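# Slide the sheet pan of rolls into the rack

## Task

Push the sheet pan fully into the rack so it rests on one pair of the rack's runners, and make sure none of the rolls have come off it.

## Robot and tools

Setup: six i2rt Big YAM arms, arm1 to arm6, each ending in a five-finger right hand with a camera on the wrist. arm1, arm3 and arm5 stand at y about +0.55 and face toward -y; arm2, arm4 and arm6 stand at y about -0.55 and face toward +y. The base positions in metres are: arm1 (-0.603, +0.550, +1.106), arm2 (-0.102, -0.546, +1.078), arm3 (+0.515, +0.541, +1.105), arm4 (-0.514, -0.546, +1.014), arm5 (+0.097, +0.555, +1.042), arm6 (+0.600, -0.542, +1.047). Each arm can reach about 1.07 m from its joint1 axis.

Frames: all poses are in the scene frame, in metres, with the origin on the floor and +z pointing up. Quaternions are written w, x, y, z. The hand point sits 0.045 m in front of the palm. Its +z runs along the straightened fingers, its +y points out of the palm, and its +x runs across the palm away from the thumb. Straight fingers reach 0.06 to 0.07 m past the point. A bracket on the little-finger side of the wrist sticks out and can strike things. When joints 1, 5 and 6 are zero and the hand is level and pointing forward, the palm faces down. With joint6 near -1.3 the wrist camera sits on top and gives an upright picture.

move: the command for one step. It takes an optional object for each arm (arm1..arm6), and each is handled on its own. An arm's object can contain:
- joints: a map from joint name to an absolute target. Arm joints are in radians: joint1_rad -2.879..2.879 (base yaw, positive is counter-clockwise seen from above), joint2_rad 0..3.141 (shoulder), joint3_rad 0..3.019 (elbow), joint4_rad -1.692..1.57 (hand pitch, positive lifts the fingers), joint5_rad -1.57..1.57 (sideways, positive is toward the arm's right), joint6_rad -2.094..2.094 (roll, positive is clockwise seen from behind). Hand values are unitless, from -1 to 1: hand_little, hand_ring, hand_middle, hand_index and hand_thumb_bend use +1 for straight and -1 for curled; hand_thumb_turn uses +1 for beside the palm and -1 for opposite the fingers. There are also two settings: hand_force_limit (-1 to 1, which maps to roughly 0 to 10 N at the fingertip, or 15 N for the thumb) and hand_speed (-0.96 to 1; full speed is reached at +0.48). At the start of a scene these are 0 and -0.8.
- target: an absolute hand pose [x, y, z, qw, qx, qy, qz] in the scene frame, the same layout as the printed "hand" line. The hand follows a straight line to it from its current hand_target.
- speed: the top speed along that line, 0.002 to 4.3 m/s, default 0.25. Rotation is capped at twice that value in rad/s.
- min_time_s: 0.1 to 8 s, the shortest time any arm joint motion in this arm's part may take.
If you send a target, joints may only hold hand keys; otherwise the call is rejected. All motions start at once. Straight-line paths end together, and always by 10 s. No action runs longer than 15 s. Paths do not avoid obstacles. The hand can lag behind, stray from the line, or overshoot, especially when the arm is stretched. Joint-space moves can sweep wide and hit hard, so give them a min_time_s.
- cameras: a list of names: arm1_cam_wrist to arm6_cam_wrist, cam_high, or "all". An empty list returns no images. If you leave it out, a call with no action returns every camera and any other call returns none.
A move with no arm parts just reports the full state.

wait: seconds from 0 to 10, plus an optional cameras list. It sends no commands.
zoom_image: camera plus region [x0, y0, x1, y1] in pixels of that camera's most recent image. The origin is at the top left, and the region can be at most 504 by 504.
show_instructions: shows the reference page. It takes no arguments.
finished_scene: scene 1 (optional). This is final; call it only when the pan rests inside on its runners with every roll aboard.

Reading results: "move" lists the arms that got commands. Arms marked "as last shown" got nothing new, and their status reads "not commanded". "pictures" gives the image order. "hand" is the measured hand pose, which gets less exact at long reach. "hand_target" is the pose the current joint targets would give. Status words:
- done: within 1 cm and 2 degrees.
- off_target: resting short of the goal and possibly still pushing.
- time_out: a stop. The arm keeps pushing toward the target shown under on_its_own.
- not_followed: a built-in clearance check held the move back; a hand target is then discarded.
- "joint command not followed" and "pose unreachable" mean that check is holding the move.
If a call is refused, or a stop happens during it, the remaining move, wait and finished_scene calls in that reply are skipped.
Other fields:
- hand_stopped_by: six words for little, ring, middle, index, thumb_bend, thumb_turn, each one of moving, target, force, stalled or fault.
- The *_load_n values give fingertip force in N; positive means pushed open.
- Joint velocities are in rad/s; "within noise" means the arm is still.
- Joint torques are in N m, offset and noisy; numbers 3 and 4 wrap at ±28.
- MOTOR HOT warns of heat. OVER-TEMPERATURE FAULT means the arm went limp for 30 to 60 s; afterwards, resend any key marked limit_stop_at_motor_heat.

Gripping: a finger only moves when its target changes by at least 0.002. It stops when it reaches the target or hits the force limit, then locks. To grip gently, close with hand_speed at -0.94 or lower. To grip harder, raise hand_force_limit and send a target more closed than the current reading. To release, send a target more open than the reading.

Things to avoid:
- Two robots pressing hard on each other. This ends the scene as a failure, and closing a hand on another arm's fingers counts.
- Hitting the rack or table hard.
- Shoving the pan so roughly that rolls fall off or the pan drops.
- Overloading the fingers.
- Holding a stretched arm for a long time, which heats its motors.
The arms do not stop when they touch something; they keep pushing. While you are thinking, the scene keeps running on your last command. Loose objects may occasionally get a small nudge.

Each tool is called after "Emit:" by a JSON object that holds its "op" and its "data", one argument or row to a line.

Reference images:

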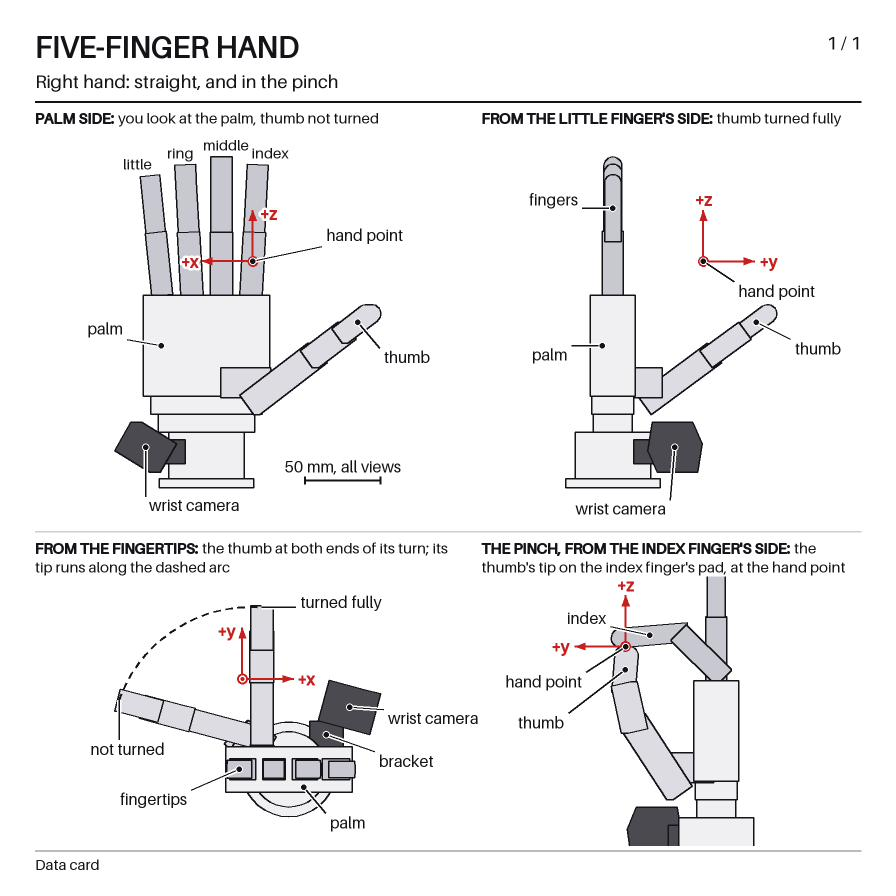

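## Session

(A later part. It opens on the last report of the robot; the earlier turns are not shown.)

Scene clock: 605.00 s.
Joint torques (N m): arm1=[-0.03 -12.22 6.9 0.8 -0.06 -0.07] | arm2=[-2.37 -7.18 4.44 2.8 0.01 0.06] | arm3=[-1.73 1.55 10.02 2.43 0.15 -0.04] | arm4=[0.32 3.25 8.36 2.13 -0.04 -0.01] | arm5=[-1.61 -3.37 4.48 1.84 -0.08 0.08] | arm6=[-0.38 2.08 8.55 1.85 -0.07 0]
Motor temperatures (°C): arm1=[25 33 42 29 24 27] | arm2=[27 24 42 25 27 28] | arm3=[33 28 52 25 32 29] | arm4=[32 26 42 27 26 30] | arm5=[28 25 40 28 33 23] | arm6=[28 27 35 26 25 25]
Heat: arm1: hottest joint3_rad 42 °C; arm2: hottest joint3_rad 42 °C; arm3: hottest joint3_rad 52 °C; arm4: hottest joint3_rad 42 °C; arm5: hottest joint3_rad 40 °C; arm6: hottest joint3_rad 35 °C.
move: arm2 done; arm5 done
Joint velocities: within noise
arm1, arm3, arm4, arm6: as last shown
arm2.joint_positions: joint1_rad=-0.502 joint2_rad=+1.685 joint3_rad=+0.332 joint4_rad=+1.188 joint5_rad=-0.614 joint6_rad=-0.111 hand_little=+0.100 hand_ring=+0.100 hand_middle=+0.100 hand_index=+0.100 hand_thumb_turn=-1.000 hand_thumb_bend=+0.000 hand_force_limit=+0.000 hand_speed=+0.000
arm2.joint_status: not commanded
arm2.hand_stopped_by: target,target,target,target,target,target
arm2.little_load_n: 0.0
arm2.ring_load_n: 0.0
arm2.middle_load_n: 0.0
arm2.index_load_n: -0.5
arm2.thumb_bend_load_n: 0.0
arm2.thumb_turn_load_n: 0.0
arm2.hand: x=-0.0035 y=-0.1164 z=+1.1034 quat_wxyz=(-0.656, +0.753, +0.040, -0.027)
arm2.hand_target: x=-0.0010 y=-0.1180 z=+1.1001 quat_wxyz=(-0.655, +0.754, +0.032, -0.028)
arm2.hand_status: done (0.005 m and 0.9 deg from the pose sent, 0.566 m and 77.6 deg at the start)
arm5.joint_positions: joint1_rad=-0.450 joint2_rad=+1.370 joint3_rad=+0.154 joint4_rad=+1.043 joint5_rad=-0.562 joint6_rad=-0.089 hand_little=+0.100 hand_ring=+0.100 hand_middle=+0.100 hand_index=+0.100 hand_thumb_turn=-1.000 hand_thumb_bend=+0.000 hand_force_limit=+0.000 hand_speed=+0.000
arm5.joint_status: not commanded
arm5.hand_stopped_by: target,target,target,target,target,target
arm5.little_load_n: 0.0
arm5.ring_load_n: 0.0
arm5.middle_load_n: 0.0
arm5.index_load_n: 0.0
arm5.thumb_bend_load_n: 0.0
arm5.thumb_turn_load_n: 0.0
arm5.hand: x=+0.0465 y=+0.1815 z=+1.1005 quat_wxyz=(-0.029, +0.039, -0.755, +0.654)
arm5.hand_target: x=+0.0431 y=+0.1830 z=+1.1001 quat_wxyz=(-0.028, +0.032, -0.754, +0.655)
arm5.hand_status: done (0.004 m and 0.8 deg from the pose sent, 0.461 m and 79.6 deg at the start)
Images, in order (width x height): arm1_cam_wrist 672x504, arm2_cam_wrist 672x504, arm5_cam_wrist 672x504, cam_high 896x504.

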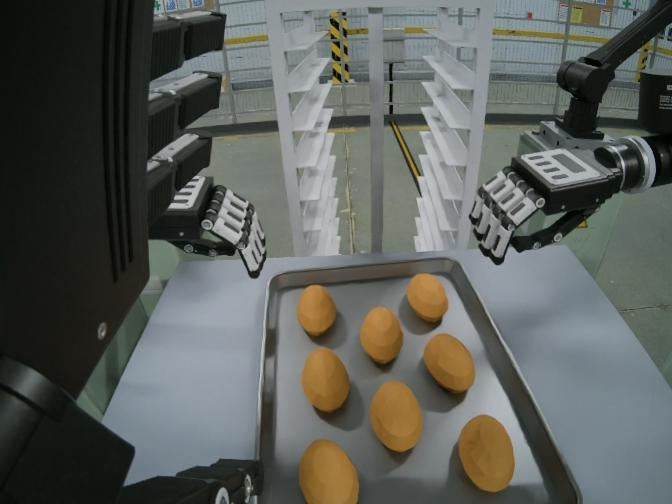

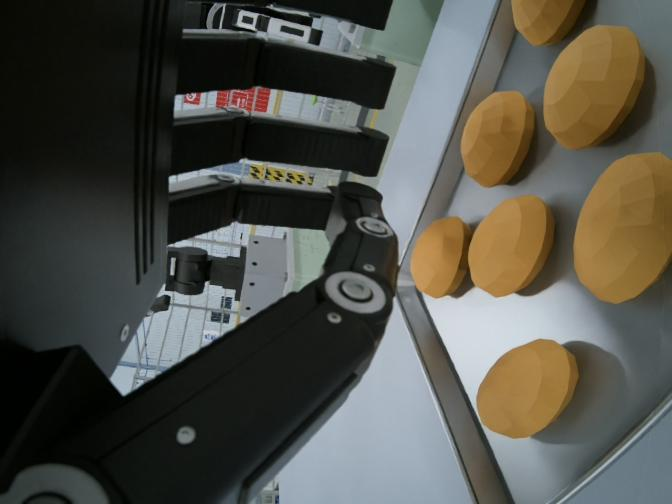

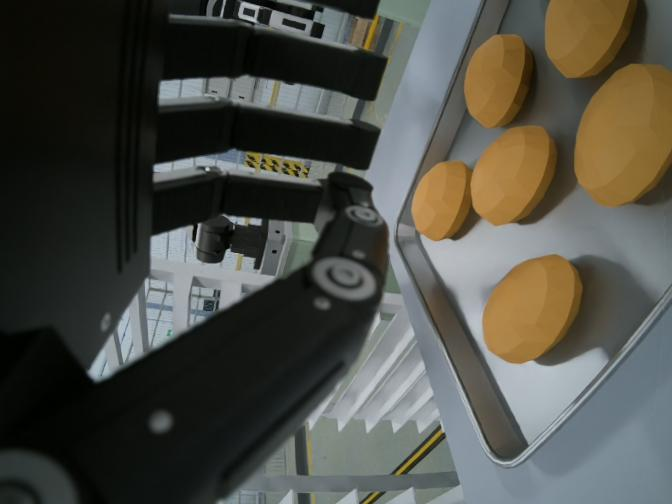

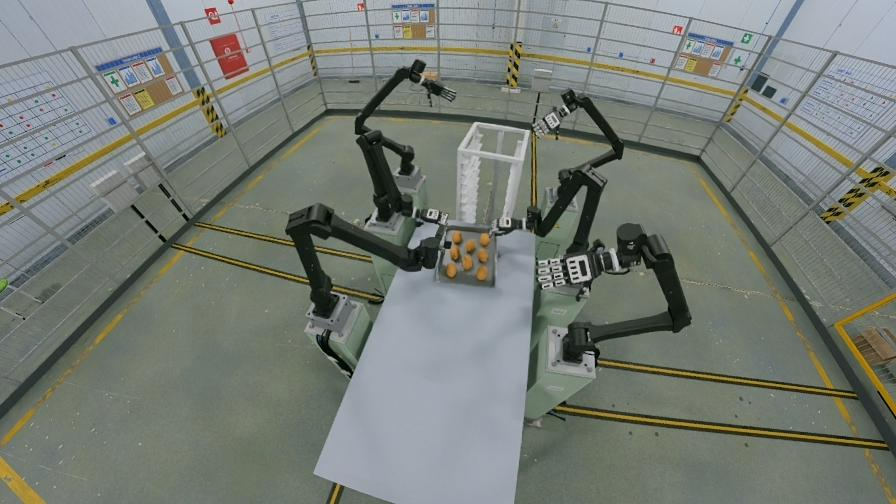

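Emit:
{"op": "move", "data": {
  "arm5": {"target": [0.043, 0.208, 0.995, 0.0281, -0.0323, 0.754, -0.6555], "speed": 0.15, "joints": {"hand_index": 0.5, "hand_middle": 0.5, "hand_ring": 0.5, "hand_little": 0.5}},
  "arm2": {"target": [-0.001, -0.143, 0.995, -0.6555, 0.754, 0.0323, -0.0281], "speed": 0.15, "joints": {"hand_index": 0.5, "hand_middle": 0.5, "hand_ring": 0.5, "hand_little": 0.5}},
  "cameras": ["arm1_cam_wrist", "arm2_cam_wrist", "arm5_cam_wrist"]
}}

Scene clock: 628.20 s.
Joint torques (N m): arm1=[-0.09 -12.4 6.89 0.8 -0.06 -0.06] | arm2=[-2.37 -9.35 0.53 2.71 -0.13 -0.15] | arm3=[-1.67 1.55 10.02 2.44 0.15 -0.04] | arm4=[-0.03 3.66 8.23 2.02 -0.04 -0.02] | arm5=[-1.9 -5.66 -0.21 1.77 -0.14 -0.04] | arm6=[-0.38 2.08 8.58 1.87 -0.07 0]
Motor temperatures (°C): arm1=[25 33 42 29 24 27] | arm2=[27 24 40 25 26 28] | arm3=[33 28 52 25 32 29] | arm4=[32 26 43 27 26 30] | arm5=[28 25 37 28 32 23] | arm6=[27 27 36 26 25 25]
Heat: arm1: hottest joint3_rad 42 °C; arm2: hottest joint3_rad 40 °C; arm3: hottest joint3_rad 52 °C; arm4: hottest joint3_rad 43 °C; arm5: hottest joint3_rad 37 °C; arm6: hottest joint3_rad 36 °C.
move: arm2 off_target; arm5 off_target
Joint velocities: within noise
arm1, arm3, arm4, arm6: as last shown
arm2.joint_positions: joint1_rad=-0.549 joint2_rad=+2.164 joint3_rad=+0.354 joint4_rad=+1.562 joint5_rad=-0.667 joint6_rad=-0.140 hand_little=+0.500 hand_ring=+0.500 hand_middle=+0.500 hand_index=+0.500 hand_thumb_turn=-1.000 hand_thumb_bend=+0.000 hand_force_limit=+0.000 hand_speed=+0.000
arm2.joint_status: all done
arm2.hand_stopped_by: target,target,target,target,target,target
arm2.little_load_n: -0.5
arm2.ring_load_n: 0.0
arm2.middle_load_n: 0.0
arm2.index_load_n: 0.0
arm2.thumb_bend_load_n: 0.0
arm2.thumb_turn_load_n: 0.0
arm2.hand: x=-0.0057 y=-0.1440 z=+0.9971 quat_wxyz=(-0.633, +0.773, +0.035, -0.041)
arm2.hand_target: x=-0.0007 y=-0.1428 z=+0.9954 quat_wxyz=(-0.636, +0.770, +0.038, -0.034)
arm2.hand_status: off_target (0.005 m and 3.7 deg from the pose sent, 0.112 m and 0.9 deg at the start; a joint's target at an end of its range on 26 of 45 steps)
arm4.little_load_n: -0.5
arm5.joint_positions: joint1_rad=-0.501 joint2_rad=+2.013 joint3_rad=+0.148 joint4_rad=+1.558 joint5_rad=-0.631 joint6_rad=-0.153 hand_little=+0.500 hand_ring=+0.500 hand_middle=+0.500 hand_index=+0.500 hand_thumb_turn=-1.000 hand_thumb_bend=+0.000 hand_force_limit=+0.000 hand_speed=+0.000
arm5.joint_status: all done
arm5.hand_stopped_by: target,target,target,target,target,target
arm5.little_load_n: 0.0
arm5.ring_load_n: 0.0
arm5.middle_load_n: 0.0
arm5.index_load_n: 0.0
arm5.thumb_bend_load_n: 0.0
arm5.thumb_turn_load_n: 0.0
arm5.hand: x=+0.0488 y=+0.2094 z=+0.9950 quat_wxyz=(-0.046, +0.042, -0.787, +0.614)
arm5.hand_target: x=+0.0427 y=+0.2077 z=+0.9956 quat_wxyz=(-0.038, +0.044, -0.783, +0.619)
arm5.hand_status: off_target (0.006 m and 6.5 deg from the pose sent, 0.109 m and 0.8 deg at the start; a joint's target at an end of its range on 25 of 45 steps)
Images, in order (width x height): arm1_cam_wrist 672x504, arm2_cam_wrist 672x504, arm5_cam_wrist 672x504.

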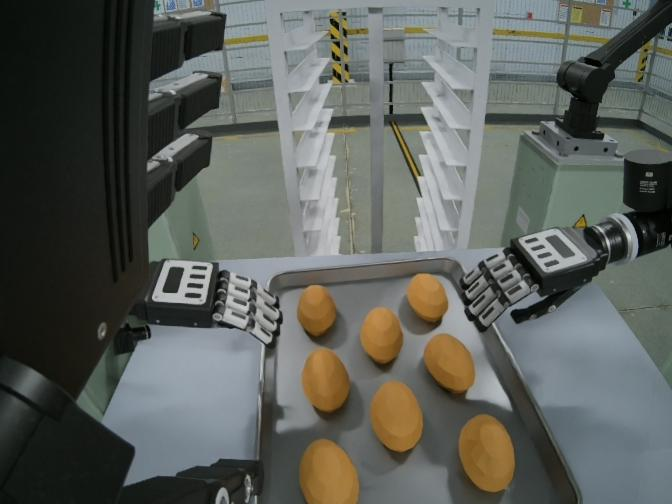

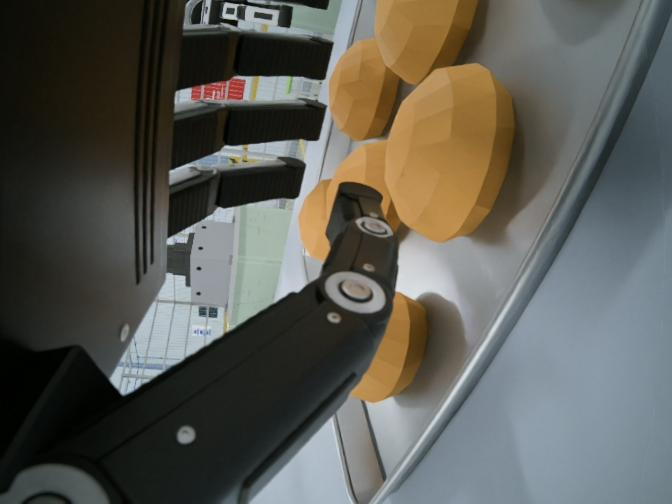

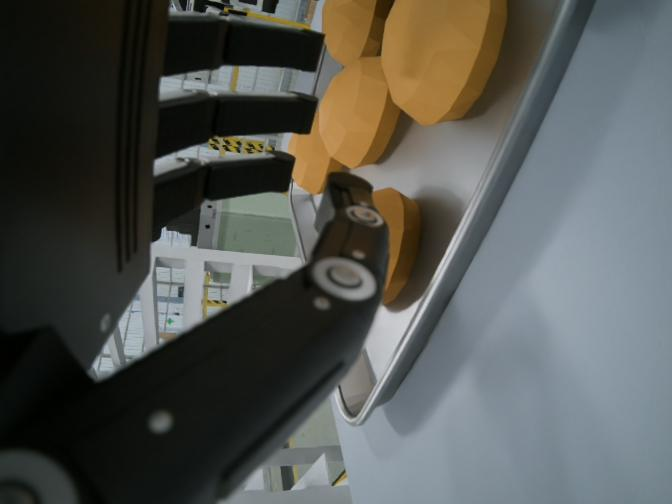

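Emit:
{"op": "move", "data": {
  "arm5": {"target": [0.06, 0.36, 1.52, 0.129, 0.643, -0.590, 0.471], "speed": 0.4, "joints": {"hand_index": 1, "hand_middle": 1, "hand_ring": 1, "hand_little": 1}},
  "arm2": {"target": [0.0062, -0.3336, 1.6329, -0.377, 0.706, 0.413, 0.434], "speed": 0.4, "joints": {"hand_index": 1, "hand_middle": 1, "hand_ring": 1, "hand_little": 1}},
  "arm3": {"joints": {"hand_thumb_turn": -1, "hand_thumb_bend": 0.0, "hand_index": 0.5, "hand_middle": 0.5, "hand_ring": 0.5, "hand_little": 0.5, "hand_speed": 0.0, "hand_force_limit": 0.0}},
  "arm6": {"joints": {"hand_thumb_turn": -1, "hand_thumb_bend": 0.0, "hand_index": 0.5, "hand_middle": 0.5, "hand_ring": 0.5, "hand_little": 0.5, "hand_speed": 0.0, "hand_force_limit": 0.0}},
  "cameras": ["cam_high"]
}}

Scene clock: 710.93 s.
Joint torques (N m): arm1=[0.21 -12.34 6.89 0.83 -0.06 -0.05] | arm2=[-0.32 3.78 14.05 1.73 0.29 0.05] | arm3=[-1.73 1.55 10.02 2.43 0.17 -0.06] | arm4=[0.09 3.66 8.29 2.04 -0.05 0] | arm5=[0.15 5.01 7.51 -0.18 0.94 -0.02] | arm6=[-0.32 2.02 8.57 1.87 -0.04 -0.02]
Motor temperatures (°C): arm1=[25 33 42 29 24 27] | arm2=[27 24 38 25 26 28] | arm3=[33 28 53 25 31 29] | arm4=[32 26 43 27 26 29] | arm5=[28 26 33 28 32 23] | arm6=[27 27 36 26 25 25]
Heat: arm1: hottest joint3_rad 42 °C; arm2: hottest joint3_rad 38 °C; arm3: hottest joint3_rad 53 °C; arm4: hottest joint3_rad 43 °C; arm5: hottest joint3_rad 33 °C; arm6: hottest joint3_rad 36 °C.
move: arm2 off_target; arm3 done; arm5 not_followed; arm6 done
Joint velocities: within noise
arm1, arm4: as last shown
arm2.joint_positions: joint1_rad=+0.005 joint2_rad=+0.585 joint3_rad=+1.394 joint4_rad=-1.197 joint5_rad=+0.294 joint6_rad=-1.289 hand_little=+1.000 hand_ring=+1.000 hand_middle=+1.000 hand_index=+1.000 hand_thumb_turn=-1.000 hand_thumb_bend=+0.000 hand_force_limit=+0.000 hand_speed=+0.000
arm2.joint_status: all done
arm2.hand_stopped_by: target,target,target,target,target,target
arm2.little_load_n: 0.0
arm2.ring_load_n: 0.0
arm2.middle_load_n: 0.0
arm2.index_load_n: 0.0
arm2.thumb_bend_load_n: 0.0
arm2.thumb_turn_load_n: 0.0
arm2.hand: x=+0.0084 y=-0.3289 z=+1.6136 quat_wxyz=(-0.363, +0.711, +0.421, +0.430)
arm2.hand_target: x=+0.0064 y=-0.3339 z=+1.6323 quat_wxyz=(-0.377, +0.706, +0.413, +0.434)
arm2.hand_status: off_target (0.020 m and 2.0 deg from the pose sent, 0.664 m and 77.3 deg at the start; pose on its path clipped on 70 of 145 steps)
arm3.joint_positions: joint1_rad=+0.375 joint2_rad=+0.608 joint3_rad=+1.360 joint4_rad=-1.231 joint5_rad=+0.117 joint6_rad=-0.958 hand_little=+0.500 hand_ring=+0.500 hand_middle=+0.500 hand_index=+0.500 hand_thumb_turn=-1.000 hand_thumb_bend=+0.000 hand_force_limit=+0.000 hand_speed=+0.000
arm3.joint_status: all done
arm3.hand_stopped_by: target,target,target,target,target,target
arm3.little_load_n: 0.0
arm3.ring_load_n: -0.5
arm3.middle_load_n: 0.0
arm3.index_load_n: 0.0
arm3.thumb_bend_load_n: 0.0
arm3.thumb_turn_load_n: 0.0
arm3.hand: x=+0.5396 y=+0.3021 z=+1.5952 quat_wxyz=(+0.208, +0.488, -0.700, +0.478)
arm3.hand_target: x=+0.5393 y=+0.3030 z=+1.6075 quat_wxyz=(+0.212, +0.483, -0.694, +0.490)
arm3.hand_status: not commanded
arm4.little_load_n: 0.0
arm5.joint_positions: joint1_rad=-1.354 joint2_rad=+0.247 joint3_rad=+0.667 joint4_rad=+0.838 joint5_rad=-1.553 joint6_rad=+0.141 hand_little=+1.000 hand_ring=+1.000 hand_middle=+1.000 hand_index=+1.000 hand_thumb_turn=-1.000 hand_thumb_bend=+0.000 hand_force_limit=+0.000 hand_speed=+0.000
arm5.joint_status: all done
arm5.hand_stopped_by: target,target,target,target,target,target
arm5.little_load_n: 0.0
arm5.ring_load_n: 0.0
arm5.middle_load_n: 0.0
arm5.index_load_n: 0.0
arm5.thumb_bend_load_n: 0.0
arm5.thumb_turn_load_n: 0.0
arm5.on_its_own: joint1_rad is held at -1.354, not at its first target -0.514; joint2_rad is held at +0.247, not at its first target +2.021; joint3_rad is held at +0.667, not at its first target +0.153; joint4_rad is held at +0.838, not at its first target +1.574; joint5_rad is held at -1.553, not at its first target -0.634; joint6_rad is held at +0.141, not at its first target -0.161
arm5.hand: x=+0.0561 y=+0.3500 z=+1.5077 quat_wxyz=(+0.322, +0.429, -0.554, +0.637)
arm5.hand_target: x=+0.0561 y=+0.3500 z=+1.5077 quat_wxyz=(+0.322, +0.429, -0.554, +0.637)
arm5.hand_status: not_followed (0.016 m and 38.5 deg from the pose sent, 0.546 m and 78.5 deg at the start; pose on its path clipped on 107 of 129 steps; a joint's target at an end of its range on 93 of 129 steps)
arm6.joint_positions: joint1_rad=+0.242 joint2_rad=+0.639 joint3_rad=+1.320 joint4_rad=-1.308 joint5_rad=-0.265 joint6_rad=-1.147 hand_little=+0.500 hand_ring=+0.500 hand_middle=+0.500 hand_index=+0.500 hand_thumb_turn=-1.000 hand_thumb_bend=+0.000 hand_force_limit=+0.000 hand_speed=+0.000
arm6.joint_status: all done
arm6.hand_stopped_by: target,target,target,target,target,target
arm6.little_load_n: 0.0
arm6.ring_load_n: 0.0
arm6.middle_load_n: 0.0
arm6.index_load_n: 0.0
arm6.thumb_bend_load_n: 0.0
arm6.thumb_turn_load_n: 0.0
arm6.hand: x=+0.5384 y=-0.3039 z=+1.4953 quat_wxyz=(-0.453, +0.651, +0.601, +0.101)
arm6.hand_target: x=+0.5386 y=-0.3043 z=+1.5029 quat_wxyz=(-0.460, +0.647, +0.599, +0.105)
arm6.hand_status: not commanded
pose unreachable (arm5 arm): on one or more control steps of this call this arm could not follow its commanded pose, so it was not sent that pose on those steps. On the call's last step it was still not sent that pose. It may still have moved: this result reports where it is.
cause: moving toward the commanded pose would bring a part of the arm too close to another arm (the arm3 arm, where that arm stood when this arm was held).
Images, in order (width x height): cam_high 896x504.

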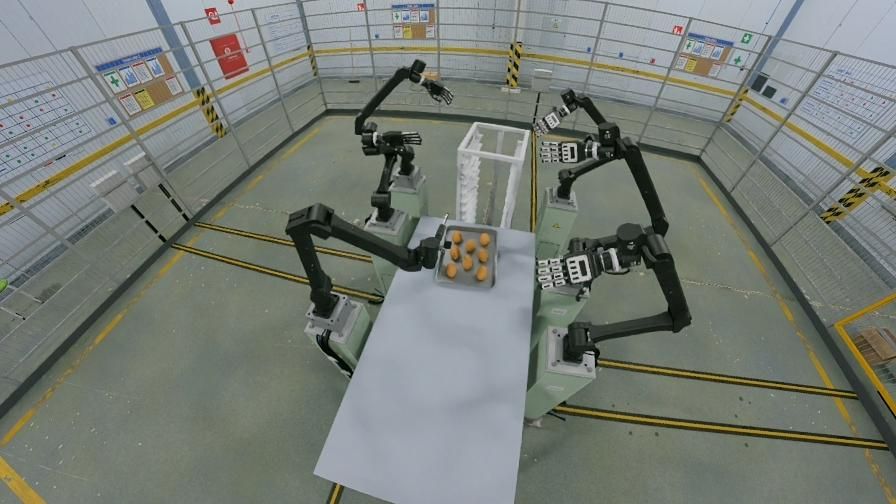

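Emit:
{"op": "move", "data": {
  "arm5": {"joints": {"joint1_rad": -0.1, "joint2_rad": 0.5, "joint3_rad": 1.351, "joint4_rad": -1.2, "joint5_rad": -0.2, "joint6_rad": -1.207}, "min_time_s": 3},
  "cameras": ["cam_high"]
}}

Scene clock: 720.47 s.
Joint torques (N m): arm1=[-0.09 -12.16 6.86 0.81 -0.07 -0.07] | arm2=[-0.91 3.84 14.05 1.76 0.29 0.04] | arm3=[-1.67 1.55 10 2.43 0.17 -0.06] | arm4=[-0.15 3.55 8.31 2.06 -0.05 -0.02] | arm5=[0.26 3.78 10.44 1.17 0.16 -0.09] | arm6=[-0.38 2.14 8.58 1.88 -0.04 -0.02]
Motor temperatures (°C): arm1=[25 33 42 29 24 27] | arm2=[27 24 42 25 26 27] | arm3=[33 28 53 25 31 29] | arm4=[32 26 43 27 26 29] | arm5=[28 26 34 28 32 23] | arm6=[27 27 36 26 25 25]
Heat: arm1: hottest joint3_rad 42 °C; arm2: hottest joint3_rad 42 °C; arm3: hottest joint3_rad 53 °C; arm4: hottest joint3_rad 43 °C; arm5: hottest joint3_rad 34 °C; arm6: hottest joint3_rad 36 °C.
move: arm5 done
Joint velocities: within noise
arm1, arm2, arm3, arm4, arm6: as last shown
arm2.joint_positions: joint1_rad=+0.005 joint2_rad=+0.585 joint3_rad=+1.394 joint4_rad=-1.197 joint5_rad=+0.295 joint6_rad=-1.289 hand_little=+1.000 hand_ring=+1.000 hand_middle=+1.000 hand_index=+1.000 hand_thumb_turn=-1.000 hand_thumb_bend=+0.000 hand_force_limit=+0.000 hand_speed=+0.000
arm3.ring_load_n: 0.0
arm5.joint_positions: joint1_rad=-0.112 joint2_rad=+0.492 joint3_rad=+1.313 joint4_rad=-1.193 joint5_rad=-0.203 joint6_rad=-1.199 hand_little=+1.000 hand_ring=+1.000 hand_middle=+1.000 hand_index=+1.000 hand_thumb_turn=-1.000 hand_thumb_bend=+0.000 hand_force_limit=+0.000 hand_speed=+0.000
arm5.joint_status: all done
arm5.hand_stopped_by: target,target,target,target,target,target
arm5.little_load_n: 0.0
arm5.ring_load_n: 0.0
arm5.middle_load_n: 0.0
arm5.index_load_n: 0.0
arm5.thumb_bend_load_n: 0.0
arm5.thumb_turn_load_n: 0.0
arm5.hand: x=+0.0679 y=+0.3434 z=+1.5456 quat_wxyz=(+0.286, +0.468, -0.676, +0.492)
arm5.hand_target: x=+0.0700 y=+0.3461 z=+1.5614 quat_wxyz=(+0.292, +0.472, -0.666, +0.498)
arm5.hand_status: not commanded
Images, in order (width x height): cam_high 896x504.

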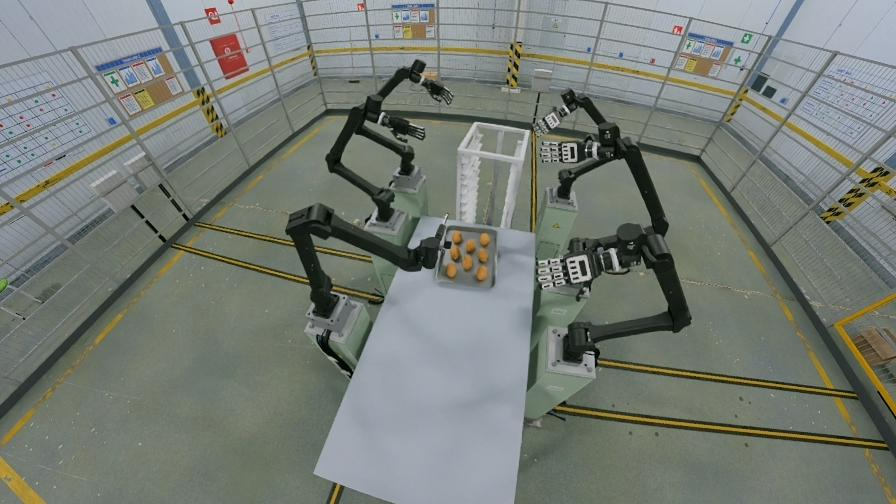

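Emit:
{"op": "move", "data": {
  "arm3": {"target": [0.006, 0.212, 1.10, 0.0281, -0.0323, 0.754, -0.6555], "speed": 0.3},
  "arm6": {"target": [-0.0385, -0.155, 1.10, -0.6555, 0.754, 0.0323, -0.0281], "speed": 0.3},
  "cameras": ["arm1_cam_wrist", "arm3_cam_wrist", "arm6_cam_wrist", "cam_high"]
}}

Scene clock: 792.27 s.
Joint torques (N m): arm1=[0.26 -12.34 6.87 0.83 -0.07 -0.07] | arm2=[-0.91 3.84 14.06 1.77 0.29 0.04] | arm3=[-2.43 -20.66 6.24 2.1 -0.33 0.11] | arm4=[0.21 3.43 8.36 2.11 -0.07 -0.01] | arm5=[0.56 4.19 10.51 0.91 0.22 -0.11] | arm6=[0.21 -17.67 9.05 1.21 0.42 0.17]
Motor temperatures (°C): arm1=[25 32 42 28 24 27] | arm2=[27 24 51 24 26 27] | arm3=[32 28 52 25 31 28] | arm4=[31 26 43 27 26 29] | arm5=[27 26 42 27 32 23] | arm6=[27 27 37 26 25 25]
Heat: arm1: hottest joint3_rad 42 °C; arm2: hottest joint3_rad 51 °C; arm3: hottest joint3_rad 52 °C; arm4: hottest joint3_rad 43 °C; arm5: hottest joint3_rad 42 °C; arm6: hottest joint3_rad 37 °C.
move: arm3 done; arm6 off_target
Joint velocities: within noise
arm1, arm2, arm4, arm5: as last shown
arm2.thumb_turn_load_n: 0.5
arm3.joint_positions: joint1_rad=-1.255 joint2_rad=+2.108 joint3_rad=+1.230 joint4_rad=+0.174 joint5_rad=-1.348 joint6_rad=-0.694 hand_little=+0.500 hand_ring=+0.500 hand_middle=+0.500 hand_index=+0.500 hand_thumb_turn=-1.000 hand_thumb_bend=+0.000 hand_force_limit=+0.000 hand_speed=+0.000
arm3.joint_status: not commanded
arm3.hand_stopped_by: target,target,target,target,target,target
arm3.little_load_n: 0.0
arm3.ring_load_n: 0.0
arm3.middle_load_n: 0.0
arm3.index_load_n: 0.0
arm3.thumb_bend_load_n: 0.0
arm3.thumb_turn_load_n: 0.0
arm3.hand: x=+0.0098 y=+0.2081 z=+1.0984 quat_wxyz=(-0.031, +0.039, -0.754, +0.655)
arm3.hand_target: x=+0.0061 y=+0.2119 z=+1.1001 quat_wxyz=(-0.028, +0.033, -0.754, +0.655)
arm3.hand_status: done (0.006 m and 0.8 deg from the pose sent, 0.733 m and 63.3 deg at the start)
arm4.ring_load_n: -0.5
arm5.little_load_n: -0.5
arm6.joint_positions: joint1_rad=+1.266 joint2_rad=+2.082 joint3_rad=+1.338 joint4_rad=+0.417 joint5_rad=+1.127 joint6_rad=+0.289 hand_little=+0.500 hand_ring=+0.500 hand_middle=+0.500 hand_index=+0.500 hand_thumb_turn=-1.000 hand_thumb_bend=+0.000 hand_force_limit=+0.000 hand_speed=+0.000
arm6.joint_status: not commanded
arm6.hand_stopped_by: target,target,target,target,target,target
arm6.little_load_n: 0.0
arm6.ring_load_n: 0.0
arm6.middle_load_n: 0.0
arm6.index_load_n: 0.0
arm6.thumb_bend_load_n: 0.0
arm6.thumb_turn_load_n: 0.0
arm6.hand: x=-0.0269 y=-0.1537 z=+1.1019 quat_wxyz=(-0.656, +0.754, +0.036, -0.022)
arm6.hand_target: x=-0.0381 y=-0.1552 z=+1.1002 quat_wxyz=(-0.656, +0.754, +0.032, -0.028)
arm6.hand_status: off_target (0.012 m and 0.8 deg from the pose sent, 0.715 m and 72.9 deg at the start)
Images, in order (width x height): arm1_cam_wrist 672x504, arm3_cam_wrist 672x504, arm6_cam_wrist 672x504, cam_high 896x504.

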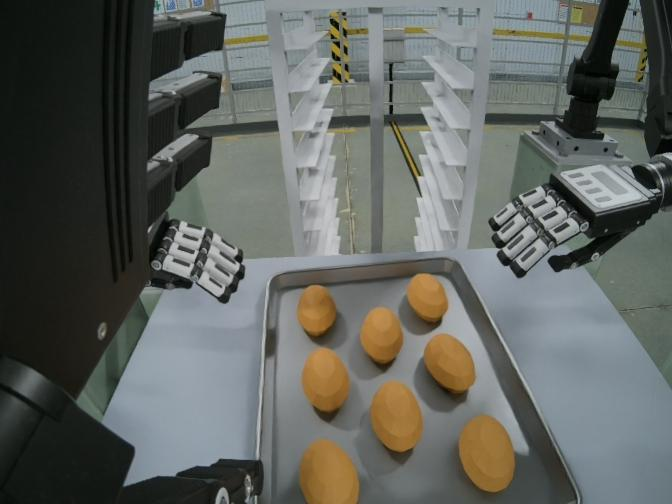

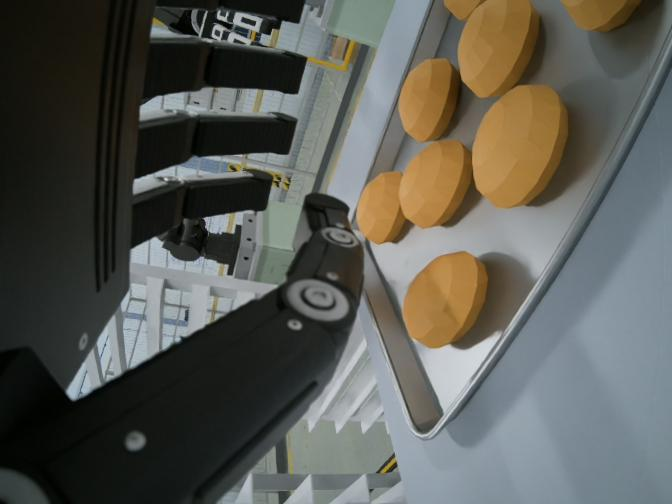

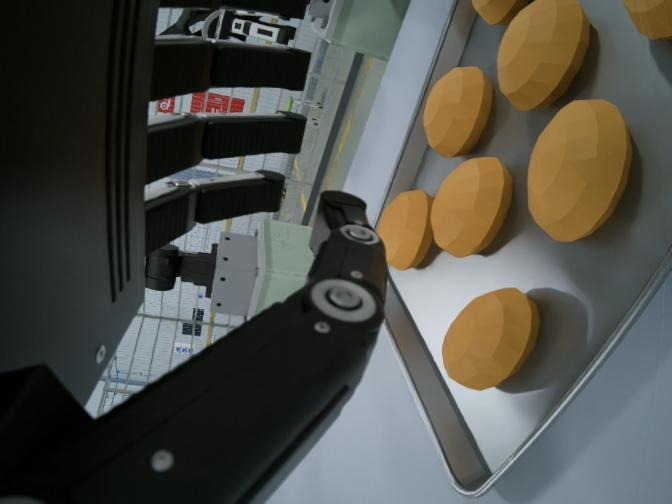

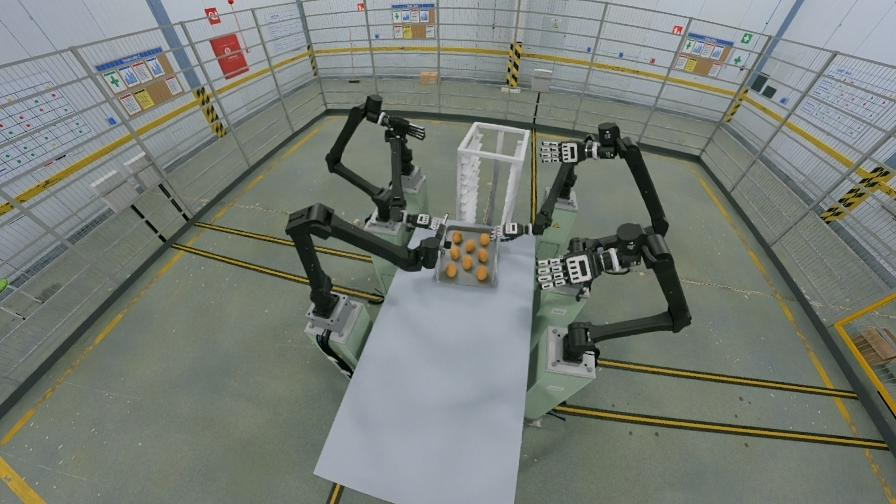

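Emit:
{"op": "move", "data": {
  "arm3": {"target": [0.006, 0.212, 1.045, 0.0281, -0.0323, 0.754, -0.6555], "speed": 0.1},
  "arm6": {"target": [-0.0385, -0.155, 1.045, -0.6555, 0.754, 0.0323, -0.0281], "speed": 0.1},
  "cameras": ["arm1_cam_wrist", "arm3_cam_wrist", "arm6_cam_wrist", "cam_high"]
}}

Emit:
{"op": "zoom_image", "data": {
  "camera": "cam_high",
  "region": [380, 180, 560, 310]
}}

Emit:
{"op": "zoom_image", "data": {
  "camera": "arm1_cam_wrist",
  "region": [140, 180, 640, 504]
}}

Scene clock: 838.47 s.
Joint torques (N m): arm1=[0.09 -12.22 6.87 0.81 -0.07 -0.06] | arm2=[-0.85 3.78 14.08 1.78 0.29 0.04] | arm3=[-2.43 -20.25 6.46 2.11 -0.37 0.14] | arm4=[-0.26 3.31 8.24 2.02 -0.02 -0.03] | arm5=[-0.15 4.72 10.51 1.03 0.21 -0.08] | arm6=[0.21 -18.08 8.32 2.1 0.42 0.13]
Motor temperatures (°C): arm1=[25 32 42 28 24 26] | arm2=[27 24 52 24 26 27] | arm3=[32 32 45 25 31 28] | arm4=[31 26 44 27 26 29] | arm5=[27 25 43 27 31 23] | arm6=[27 32 37 26 25 25]
Heat: arm1: hottest joint3_rad 42 °C; arm2: hottest joint3_rad 52 °C; arm3: hottest joint3_rad 45 °C; arm4: hottest joint3_rad 44 °C; arm5: hottest joint3_rad 43 °C; arm6: hottest joint3_rad 37 °C.
move: arm3 done; arm6 off_target
Joint velocities: within noise
arm1, arm2, arm5: as last shown
arm2.thumb_bend_load_n: -0.5
arm2.thumb_turn_load_n: 0.0
arm3.joint_positions: joint1_rad=-1.255 joint2_rad=+2.216 joint3_rad=+1.230 joint4_rad=+0.279 joint5_rad=-1.347 joint6_rad=-0.693 hand_little=+0.500 hand_ring=+0.500 hand_middle=+0.500 hand_index=+0.500 hand_thumb_turn=-1.000 hand_thumb_bend=+0.000 hand_force_limit=+0.000 hand_speed=+0.000
arm3.joint_status: not commanded
arm3.hand_stopped_by: target,target,target,target,target,target
arm3.little_load_n: 0.0
arm3.ring_load_n: 0.0
arm3.middle_load_n: 0.0
arm3.index_load_n: 0.0
arm3.thumb_bend_load_n: 0.0
arm3.thumb_turn_load_n: 0.0
arm3.hand: x=+0.0135 y=+0.2090 z=+1.0446 quat_wxyz=(-0.033, +0.037, -0.755, +0.654)
arm3.hand_target: x=+0.0061 y=+0.2120 z=+1.0450 quat_wxyz=(-0.028, +0.033, -0.754, +0.655)
arm3.hand_status: done (0.008 m and 0.8 deg from the pose sent, 0.054 m and 0.8 deg at the start)
arm4.joint_positions: joint1_rad=+0.063 joint2_rad=+0.530 joint3_rad=+1.359 joint4_rad=-1.296 joint5_rad=-0.075 joint6_rad=-0.970 hand_little=+1.000 hand_ring=+1.000 hand_middle=+1.000 hand_index=+1.000 hand_thumb_turn=+1.000 hand_thumb_bend=+1.000 hand_force_limit=+0.000 hand_speed=-0.800
arm4.joint_status: not commanded
arm4.hand_stopped_by: target,target,target,target,target,target
arm4.little_load_n: 0.0
arm4.ring_load_n: -0.5
arm4.middle_load_n: 0.0
arm4.index_load_n: 0.0
arm4.thumb_bend_load_n: 0.0
arm4.thumb_turn_load_n: 0.0
arm4.hand: x=-0.5171 y=-0.3431 z=+1.5013 quat_wxyz=(-0.483, +0.727, +0.443, +0.204)
arm4.hand_target: x=-0.5171 y=-0.3441 z=+1.5110 quat_wxyz=(-0.492, +0.722, +0.441, +0.209)
arm4.hand_status: not commanded
arm5.little_load_n: 0.0
arm6.joint_positions: joint1_rad=+1.266 joint2_rad=+2.182 joint3_rad=+1.338 joint4_rad=+0.493 joint5_rad=+1.127 joint6_rad=+0.294 hand_little=+0.500 hand_ring=+0.500 hand_middle=+0.500 hand_index=+0.500 hand_thumb_turn=-1.000 hand_thumb_bend=+0.000 hand_force_limit=+0.000 hand_speed=+0.000
arm6.joint_status: not commanded
arm6.hand_stopped_by: target,target,target,target,target,target
arm6.little_load_n: 0.5
arm6.ring_load_n: 0.0
arm6.middle_load_n: 0.0
arm6.index_load_n: 0.0
arm6.thumb_bend_load_n: 0.5
arm6.thumb_turn_load_n: 0.0
arm6.hand: x=-0.0255 y=-0.1542 z=+1.0454 quat_wxyz=(-0.652, +0.757, +0.041, -0.015)
arm6.hand_target: x=-0.0380 y=-0.1553 z=+1.0451 quat_wxyz=(-0.655, +0.754, +0.032, -0.028)
arm6.hand_status: off_target (0.013 m and 1.8 deg from the pose sent, 0.058 m and 0.8 deg at the start)
Images, in order (width x height): arm1_cam_wrist 672x504, arm3_cam_wrist 672x504, arm6_cam_wrist 672x504, cam_high 896x504.

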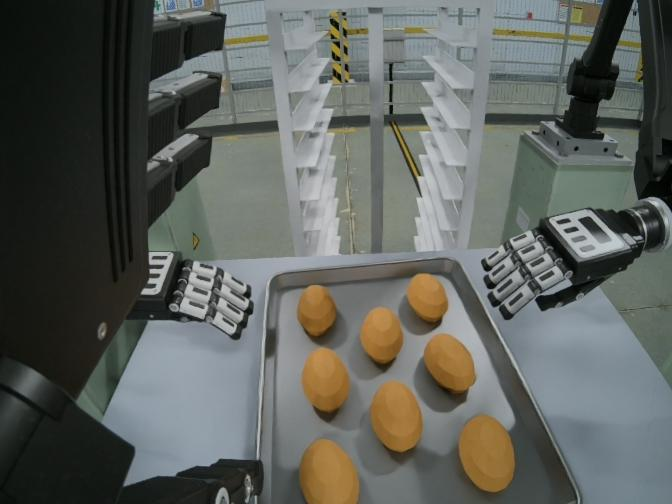

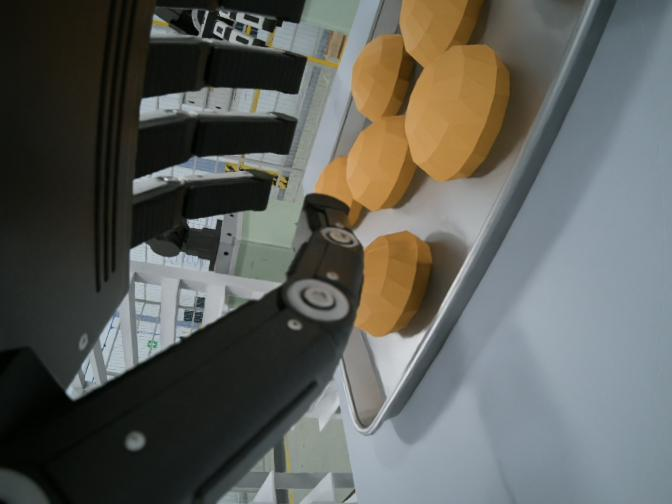

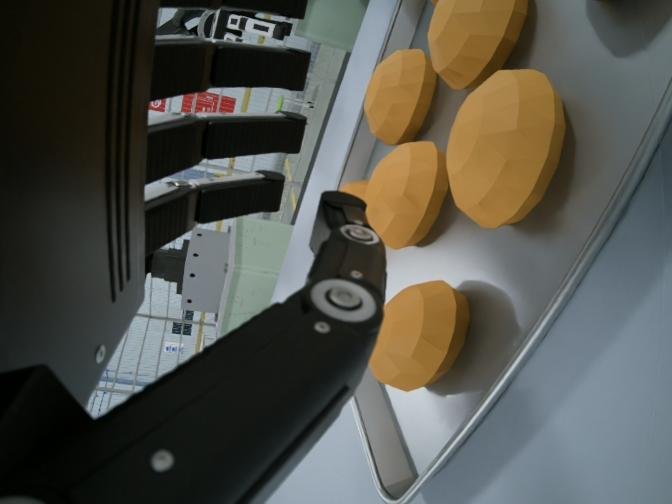

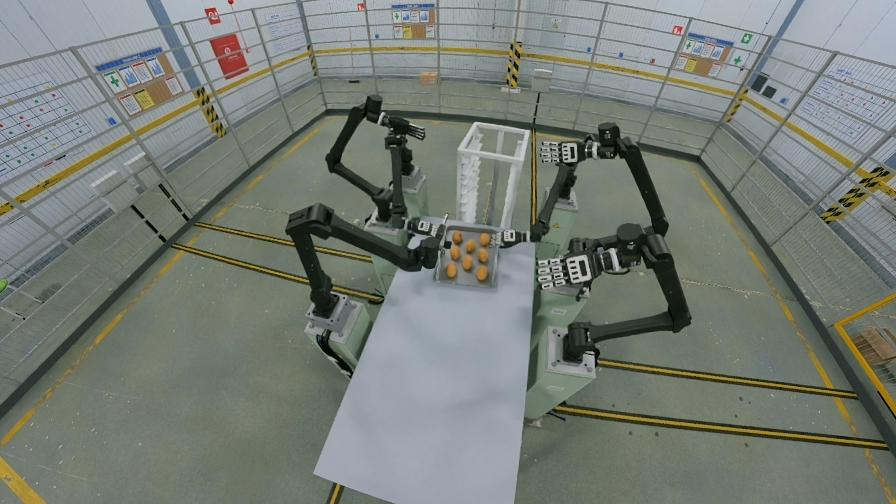

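Scaled by 2.800 from the camera's image (finer frame: 1280x720).

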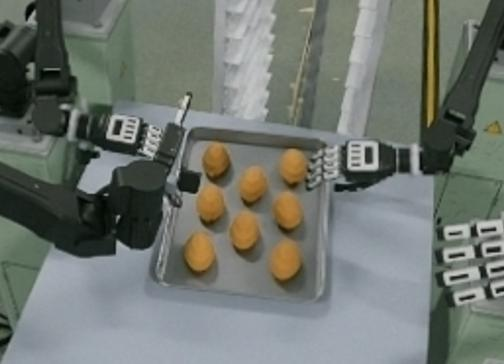

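Scaled by 1.008 from the camera's image (finer frame: 960x720).

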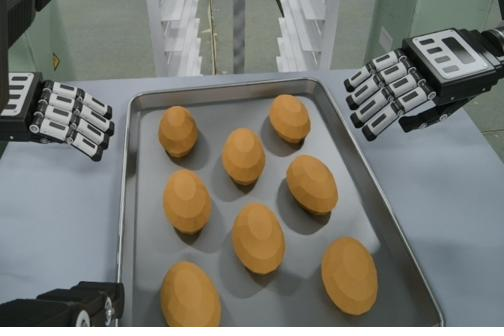

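Emit:
{"op": "move", "data": {
  "arm3": {"target": [-0.024, 0.184, 0.99, 0.0281, -0.0323, 0.754, -0.6555], "speed": 0.1},
  "arm6": {"target": [-0.0515, -0.169, 0.99, -0.6555, 0.754, 0.0323, -0.0281], "speed": 0.1},
  "cameras": ["arm1_cam_wrist", "arm3_cam_wrist", "arm6_cam_wrist", "cam_high"]
}}

Emit:
{"op": "zoom_image", "data": {
  "camera": "cam_high",
  "region": [380, 180, 560, 310]
}}

Emit:
{"op": "zoom_image", "data": {
  "camera": "arm1_cam_wrist",
  "region": [140, 180, 640, 504]
}}

Scene clock: 938.50 s.
Joint torques (N m): arm1=[0.03 -12.4 6.87 0.83 -0.08 -0.05] | arm2=[-0.91 3.9 14.08 1.78 0.29 0.04] | arm3=[-1.03 -21.19 7.87 2.1 -0.31 0.2] | arm4=[-0.09 3.84 8.38 1.99 -0.04 -0.01] | arm5=[0.32 3.9 10.39 1.05 0.19 -0.13] | arm6=[0.44 -18.49 7.9 2.04 0.45 0.17]
Motor temperatures (°C): arm1=[25 32 42 28 23 26] | arm2=[27 24 54 24 26 27] | arm3=[32 33 42 25 31 28] | arm4=[31 26 44 27 25 28] | arm5=[27 25 45 27 31 23] | arm6=[26 40 37 26 25 25]
Heat: arm1: hottest joint3_rad 42 °C; arm2: hottest joint3_rad 54 °C; arm3: hottest joint3_rad 42 °C; arm4: hottest joint3_rad 44 °C; arm5: hottest joint3_rad 45 °C; arm6: hottest joint2_rad 40 °C.
move: arm3 off_target; arm6 off_target
Joint velocities: within noise
arm1, arm2, arm4, arm5: as last shown
arm2.ring_load_n: -0.5
arm2.thumb_bend_load_n: 0.0
arm3.joint_positions: joint1_rad=-1.240 joint2_rad=+2.384 joint3_rad=+1.359 joint4_rad=+0.382 joint5_rad=-1.323 joint6_rad=-0.615 hand_little=+0.500 hand_ring=+0.500 hand_middle=+0.500 hand_index=+0.500 hand_thumb_turn=-1.000 hand_thumb_bend=+0.000 hand_force_limit=+0.000 hand_speed=+0.000
arm3.joint_status: not commanded
arm3.hand_stopped_by: target,target,target,target,target,target
arm3.little_load_n: 0.0
arm3.ring_load_n: 0.0
arm3.middle_load_n: 0.0
arm3.index_load_n: 0.0
arm3.thumb_bend_load_n: 0.0
arm3.thumb_turn_load_n: 0.0
arm3.hand: x=-0.0150 y=+0.1918 z=+0.9890 quat_wxyz=(-0.032, +0.027, -0.756, +0.653)
arm3.hand_target: x=-0.0236 y=+0.1842 z=+0.9903 quat_wxyz=(-0.028, +0.033, -0.754, +0.655)
arm3.hand_status: off_target (0.012 m and 0.8 deg from the pose sent, 0.071 m and 0.8 deg at the start)
arm6.joint_positions: joint1_rad=+1.291 joint2_rad=+2.298 joint3_rad=+1.386 joint4_rad=+0.547 joint5_rad=+1.153 joint6_rad=+0.313 hand_little=+0.500 hand_ring=+0.500 hand_middle=+0.500 hand_index=+0.500 hand_thumb_turn=-1.000 hand_thumb_bend=+0.000 hand_force_limit=+0.000 hand_speed=+0.000
arm6.joint_status: not commanded
arm6.hand_stopped_by: target,target,target,target,target,target
arm6.little_load_n: 0.0
arm6.ring_load_n: 0.0
arm6.middle_load_n: 0.0
arm6.index_load_n: 0.0
arm6.thumb_bend_load_n: 0.0
arm6.thumb_turn_load_n: 0.0
arm6.hand: x=-0.0391 y=-0.1657 z=+0.9946 quat_wxyz=(-0.653, +0.756, +0.040, -0.015)
arm6.hand_target: x=-0.0510 y=-0.1694 z=+0.9901 quat_wxyz=(-0.655, +0.754, +0.033, -0.028)
arm6.hand_status: off_target (0.014 m and 1.7 deg from the pose sent, 0.063 m and 1.8 deg at the start)
Images, in order (width x height): arm1_cam_wrist 672x504, arm3_cam_wrist 672x504, arm6_cam_wrist 672x504, cam_high 896x504.

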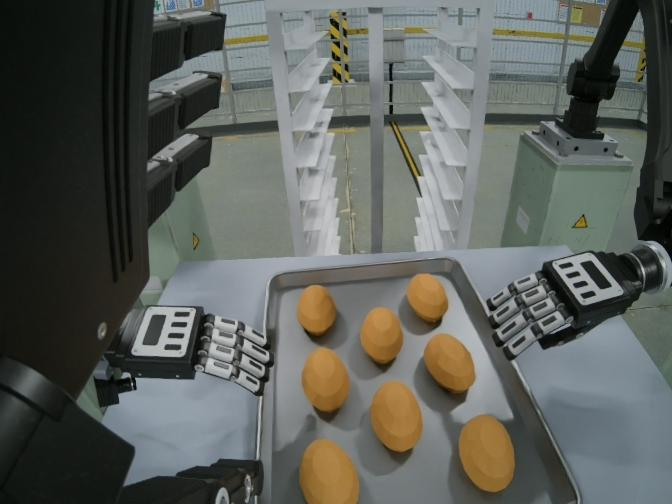

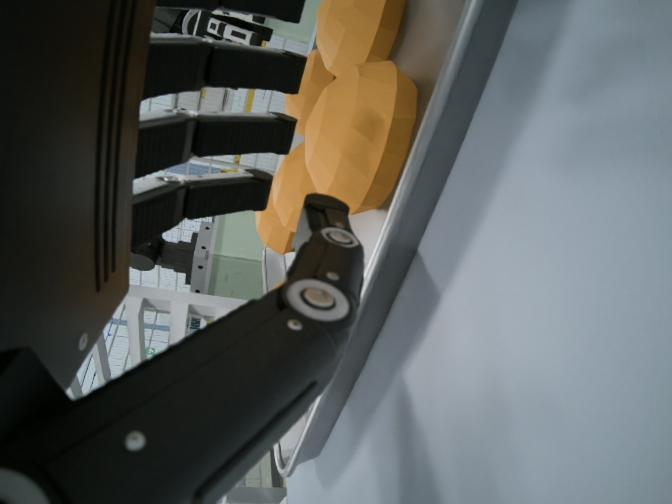

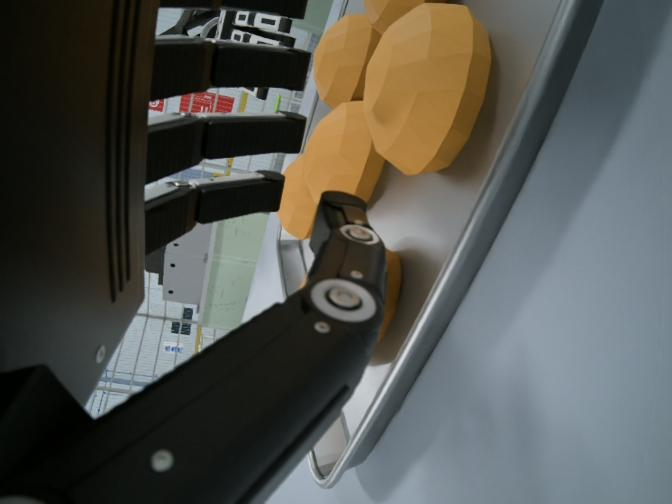

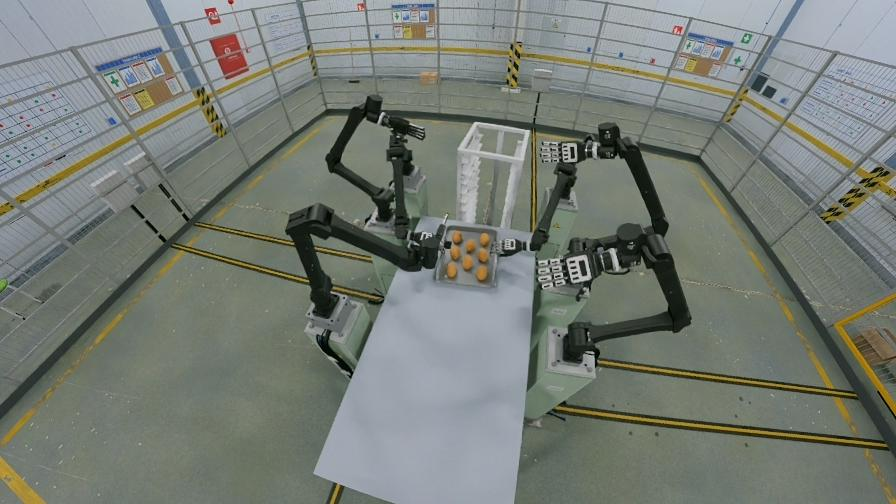

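Scaled by 2.800 from the camera's image (finer frame: 1280x720).

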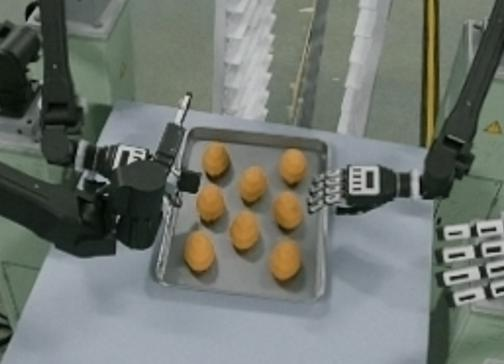

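Scaled by 1.008 from the camera's image (finer frame: 960x720).

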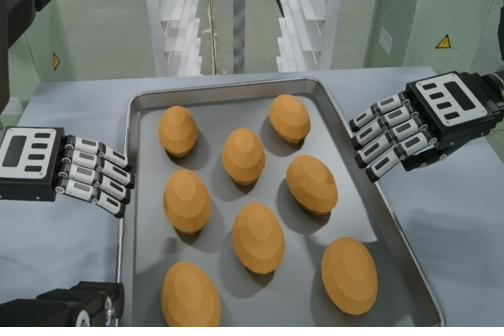

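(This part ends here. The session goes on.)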